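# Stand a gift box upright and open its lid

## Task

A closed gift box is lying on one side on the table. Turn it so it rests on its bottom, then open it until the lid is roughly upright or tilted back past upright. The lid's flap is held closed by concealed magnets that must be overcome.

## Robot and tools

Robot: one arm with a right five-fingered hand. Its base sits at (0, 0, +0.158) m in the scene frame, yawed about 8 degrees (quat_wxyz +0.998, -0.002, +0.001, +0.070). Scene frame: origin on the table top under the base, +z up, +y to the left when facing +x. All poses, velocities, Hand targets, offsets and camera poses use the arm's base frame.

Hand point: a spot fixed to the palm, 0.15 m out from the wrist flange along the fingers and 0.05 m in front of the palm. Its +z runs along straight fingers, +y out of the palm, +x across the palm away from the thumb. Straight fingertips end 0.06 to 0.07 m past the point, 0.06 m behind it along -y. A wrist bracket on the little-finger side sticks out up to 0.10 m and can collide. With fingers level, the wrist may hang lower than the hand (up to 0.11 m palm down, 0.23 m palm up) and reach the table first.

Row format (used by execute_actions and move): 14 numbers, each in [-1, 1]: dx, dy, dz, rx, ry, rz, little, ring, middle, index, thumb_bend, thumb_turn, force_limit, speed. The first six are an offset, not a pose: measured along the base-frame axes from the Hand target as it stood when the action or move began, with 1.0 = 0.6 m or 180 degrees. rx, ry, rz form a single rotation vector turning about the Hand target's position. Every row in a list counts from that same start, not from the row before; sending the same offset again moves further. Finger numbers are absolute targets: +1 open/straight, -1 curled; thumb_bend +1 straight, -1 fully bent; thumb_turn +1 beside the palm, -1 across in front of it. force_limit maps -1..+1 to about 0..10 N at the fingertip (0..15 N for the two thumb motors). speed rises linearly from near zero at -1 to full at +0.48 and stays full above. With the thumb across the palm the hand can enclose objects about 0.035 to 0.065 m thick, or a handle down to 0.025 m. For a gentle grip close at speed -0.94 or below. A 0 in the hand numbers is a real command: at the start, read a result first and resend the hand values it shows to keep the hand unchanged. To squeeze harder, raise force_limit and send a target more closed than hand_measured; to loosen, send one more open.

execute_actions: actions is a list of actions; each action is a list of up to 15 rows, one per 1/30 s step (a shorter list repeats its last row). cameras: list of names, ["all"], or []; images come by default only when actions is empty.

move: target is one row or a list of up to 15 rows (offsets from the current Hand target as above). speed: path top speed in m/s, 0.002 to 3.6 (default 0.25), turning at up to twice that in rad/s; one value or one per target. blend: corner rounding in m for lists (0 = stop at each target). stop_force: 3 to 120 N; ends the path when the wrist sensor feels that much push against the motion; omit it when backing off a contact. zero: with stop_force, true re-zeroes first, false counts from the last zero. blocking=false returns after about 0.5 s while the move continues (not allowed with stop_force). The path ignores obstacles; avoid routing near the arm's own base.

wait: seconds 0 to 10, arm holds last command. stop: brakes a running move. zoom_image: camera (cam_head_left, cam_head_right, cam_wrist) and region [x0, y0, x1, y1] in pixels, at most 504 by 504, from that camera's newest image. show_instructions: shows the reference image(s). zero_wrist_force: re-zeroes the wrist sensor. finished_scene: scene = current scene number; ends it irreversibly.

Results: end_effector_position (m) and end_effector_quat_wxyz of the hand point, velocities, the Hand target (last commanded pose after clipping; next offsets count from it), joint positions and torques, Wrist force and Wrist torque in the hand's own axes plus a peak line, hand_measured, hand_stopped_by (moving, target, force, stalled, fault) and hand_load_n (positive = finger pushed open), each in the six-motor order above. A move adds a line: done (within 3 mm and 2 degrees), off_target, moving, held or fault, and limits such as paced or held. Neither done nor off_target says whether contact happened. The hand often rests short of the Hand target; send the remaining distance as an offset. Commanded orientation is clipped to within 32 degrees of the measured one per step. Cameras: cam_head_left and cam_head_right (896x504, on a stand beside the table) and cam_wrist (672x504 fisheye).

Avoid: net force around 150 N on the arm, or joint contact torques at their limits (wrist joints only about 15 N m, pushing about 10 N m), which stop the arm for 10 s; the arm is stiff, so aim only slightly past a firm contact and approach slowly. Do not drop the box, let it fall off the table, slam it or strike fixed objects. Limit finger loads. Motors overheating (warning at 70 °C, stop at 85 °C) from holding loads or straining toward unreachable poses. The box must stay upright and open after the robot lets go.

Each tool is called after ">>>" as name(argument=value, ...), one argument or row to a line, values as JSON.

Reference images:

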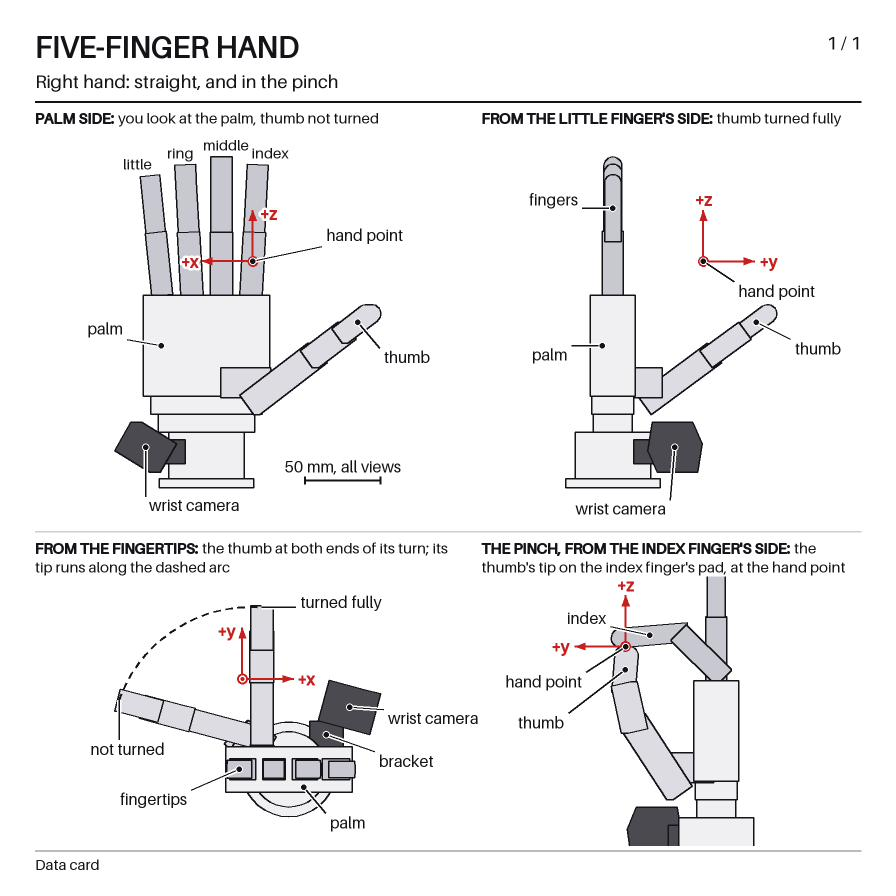

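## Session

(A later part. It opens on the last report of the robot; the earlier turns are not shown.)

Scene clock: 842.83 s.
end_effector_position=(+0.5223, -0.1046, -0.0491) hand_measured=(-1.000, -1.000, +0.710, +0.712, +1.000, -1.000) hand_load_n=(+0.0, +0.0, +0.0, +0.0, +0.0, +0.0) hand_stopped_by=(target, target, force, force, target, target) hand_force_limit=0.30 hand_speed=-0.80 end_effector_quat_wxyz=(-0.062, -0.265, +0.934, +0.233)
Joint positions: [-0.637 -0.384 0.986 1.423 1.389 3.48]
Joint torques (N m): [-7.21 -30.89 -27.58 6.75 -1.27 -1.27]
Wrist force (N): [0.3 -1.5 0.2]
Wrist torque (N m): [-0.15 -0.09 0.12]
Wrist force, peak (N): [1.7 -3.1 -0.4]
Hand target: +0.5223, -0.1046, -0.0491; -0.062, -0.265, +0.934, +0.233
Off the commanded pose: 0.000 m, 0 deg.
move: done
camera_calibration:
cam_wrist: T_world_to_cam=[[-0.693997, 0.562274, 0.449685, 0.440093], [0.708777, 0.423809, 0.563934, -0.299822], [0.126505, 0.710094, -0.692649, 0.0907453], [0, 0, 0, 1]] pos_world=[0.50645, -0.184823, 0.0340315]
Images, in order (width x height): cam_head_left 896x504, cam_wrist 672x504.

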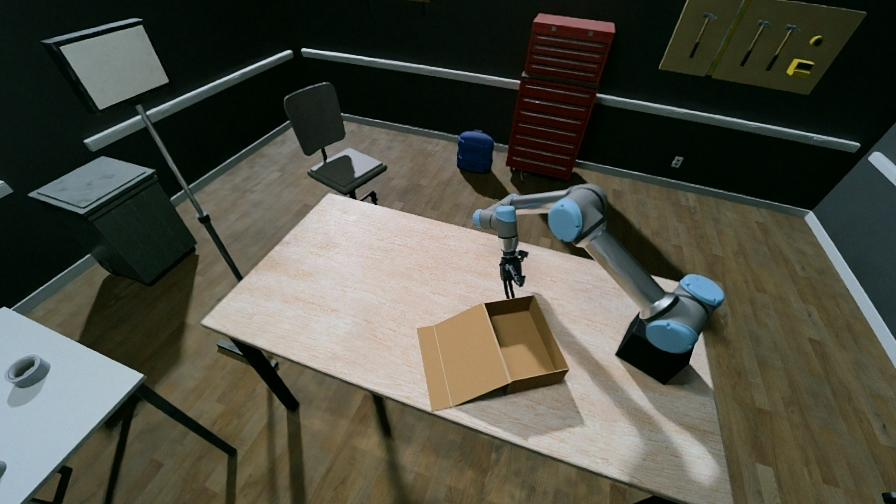

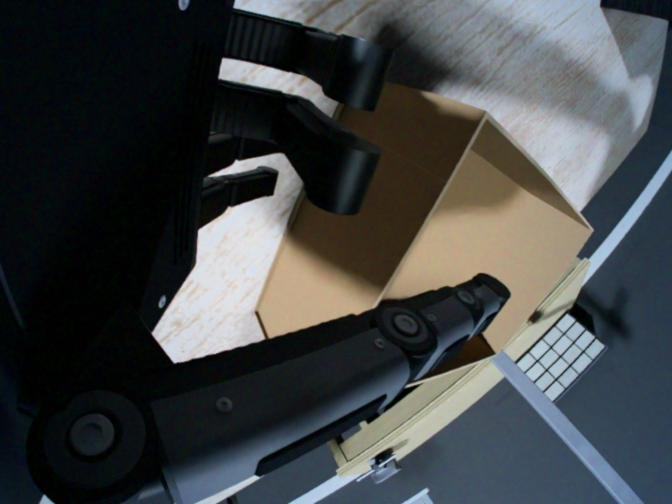

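>>> move(
  target=[0.0523, -0.0853, 0, 0, 0, 0, -1, -1, 0.75, 0.75, 1, -1, 0.3, -0.6],
  speed=0.04,
  cameras=["cam_head_right", "cam_wrist"],
)

>>> zoom_image(
  camera="cam_head_right",
  region=[380, 220, 600, 420],
)

Scene clock: 867.63 s.
end_effector_position=(+0.5536, -0.1558, -0.0491) hand_measured=(-1.000, -1.000, +0.750, +0.750, +1.000, -1.000) hand_load_n=(+0.0, +0.0, +0.0, +0.0, +0.0, +0.0) hand_stopped_by=(target, target, target, target, target, target) hand_force_limit=0.30 hand_speed=-0.60 end_effector_quat_wxyz=(-0.062, -0.265, +0.934, +0.233)
Joint positions: [-0.67 -0.241 0.673 1.597 1.404 3.45]
Joint torques (N m): [-7.41 -33.2 -28.17 6.43 0.91 -1.39]
Wrist force (N): [0.3 -1.5 0.1]
Wrist torque (N m): [-0.13 -0.07 0.11]
Wrist force, peak (N): [0.5 -1.9 0.1]
Hand target: +0.5536, -0.1558, -0.0491; -0.062, -0.265, +0.934, +0.233
Off the commanded pose: 0.000 m, 0 deg.
move: done
camera_calibration:
cam_wrist: T_world_to_cam=[[-0.693954, 0.56227, 0.449755, 0.490635], [0.708817, 0.423729, 0.563943, -0.300406], [0.126514, 0.710145, -0.692595, 0.122995], [0, 0, 0, 1]] pos_world=[0.537851, -0.235923, 0.0339317]
Images, in order (width x height): cam_head_right 896x504, cam_wrist 672x504.

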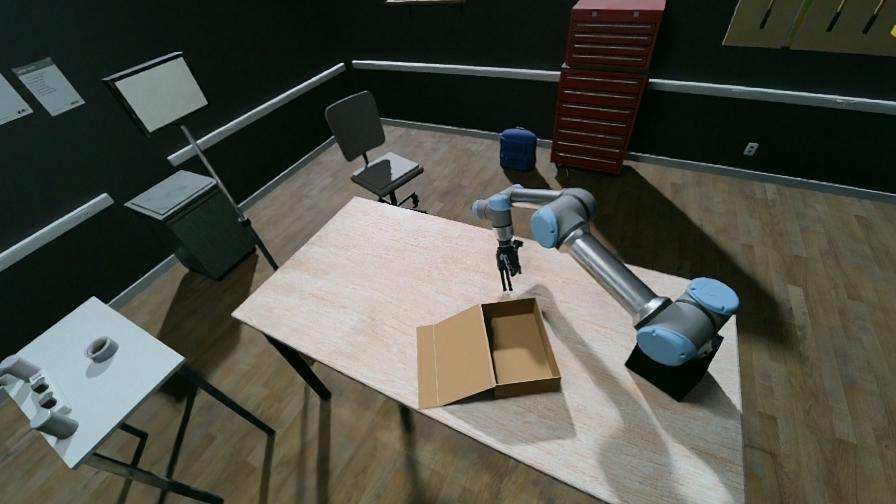

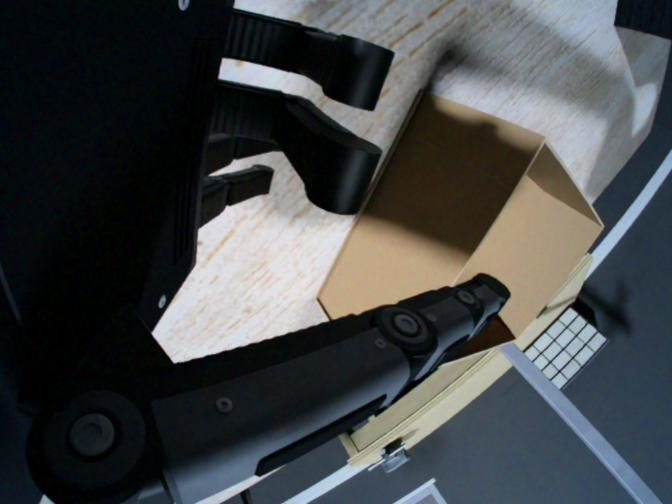

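Scaled by 2.291 from the camera's 896x504 image, which has a finer 1280x720 frame.

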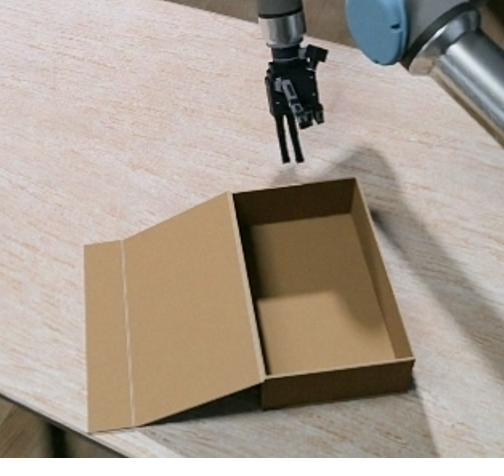

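>>> finished_scene(
  scene=2,
)

The scene is finished: the task was done.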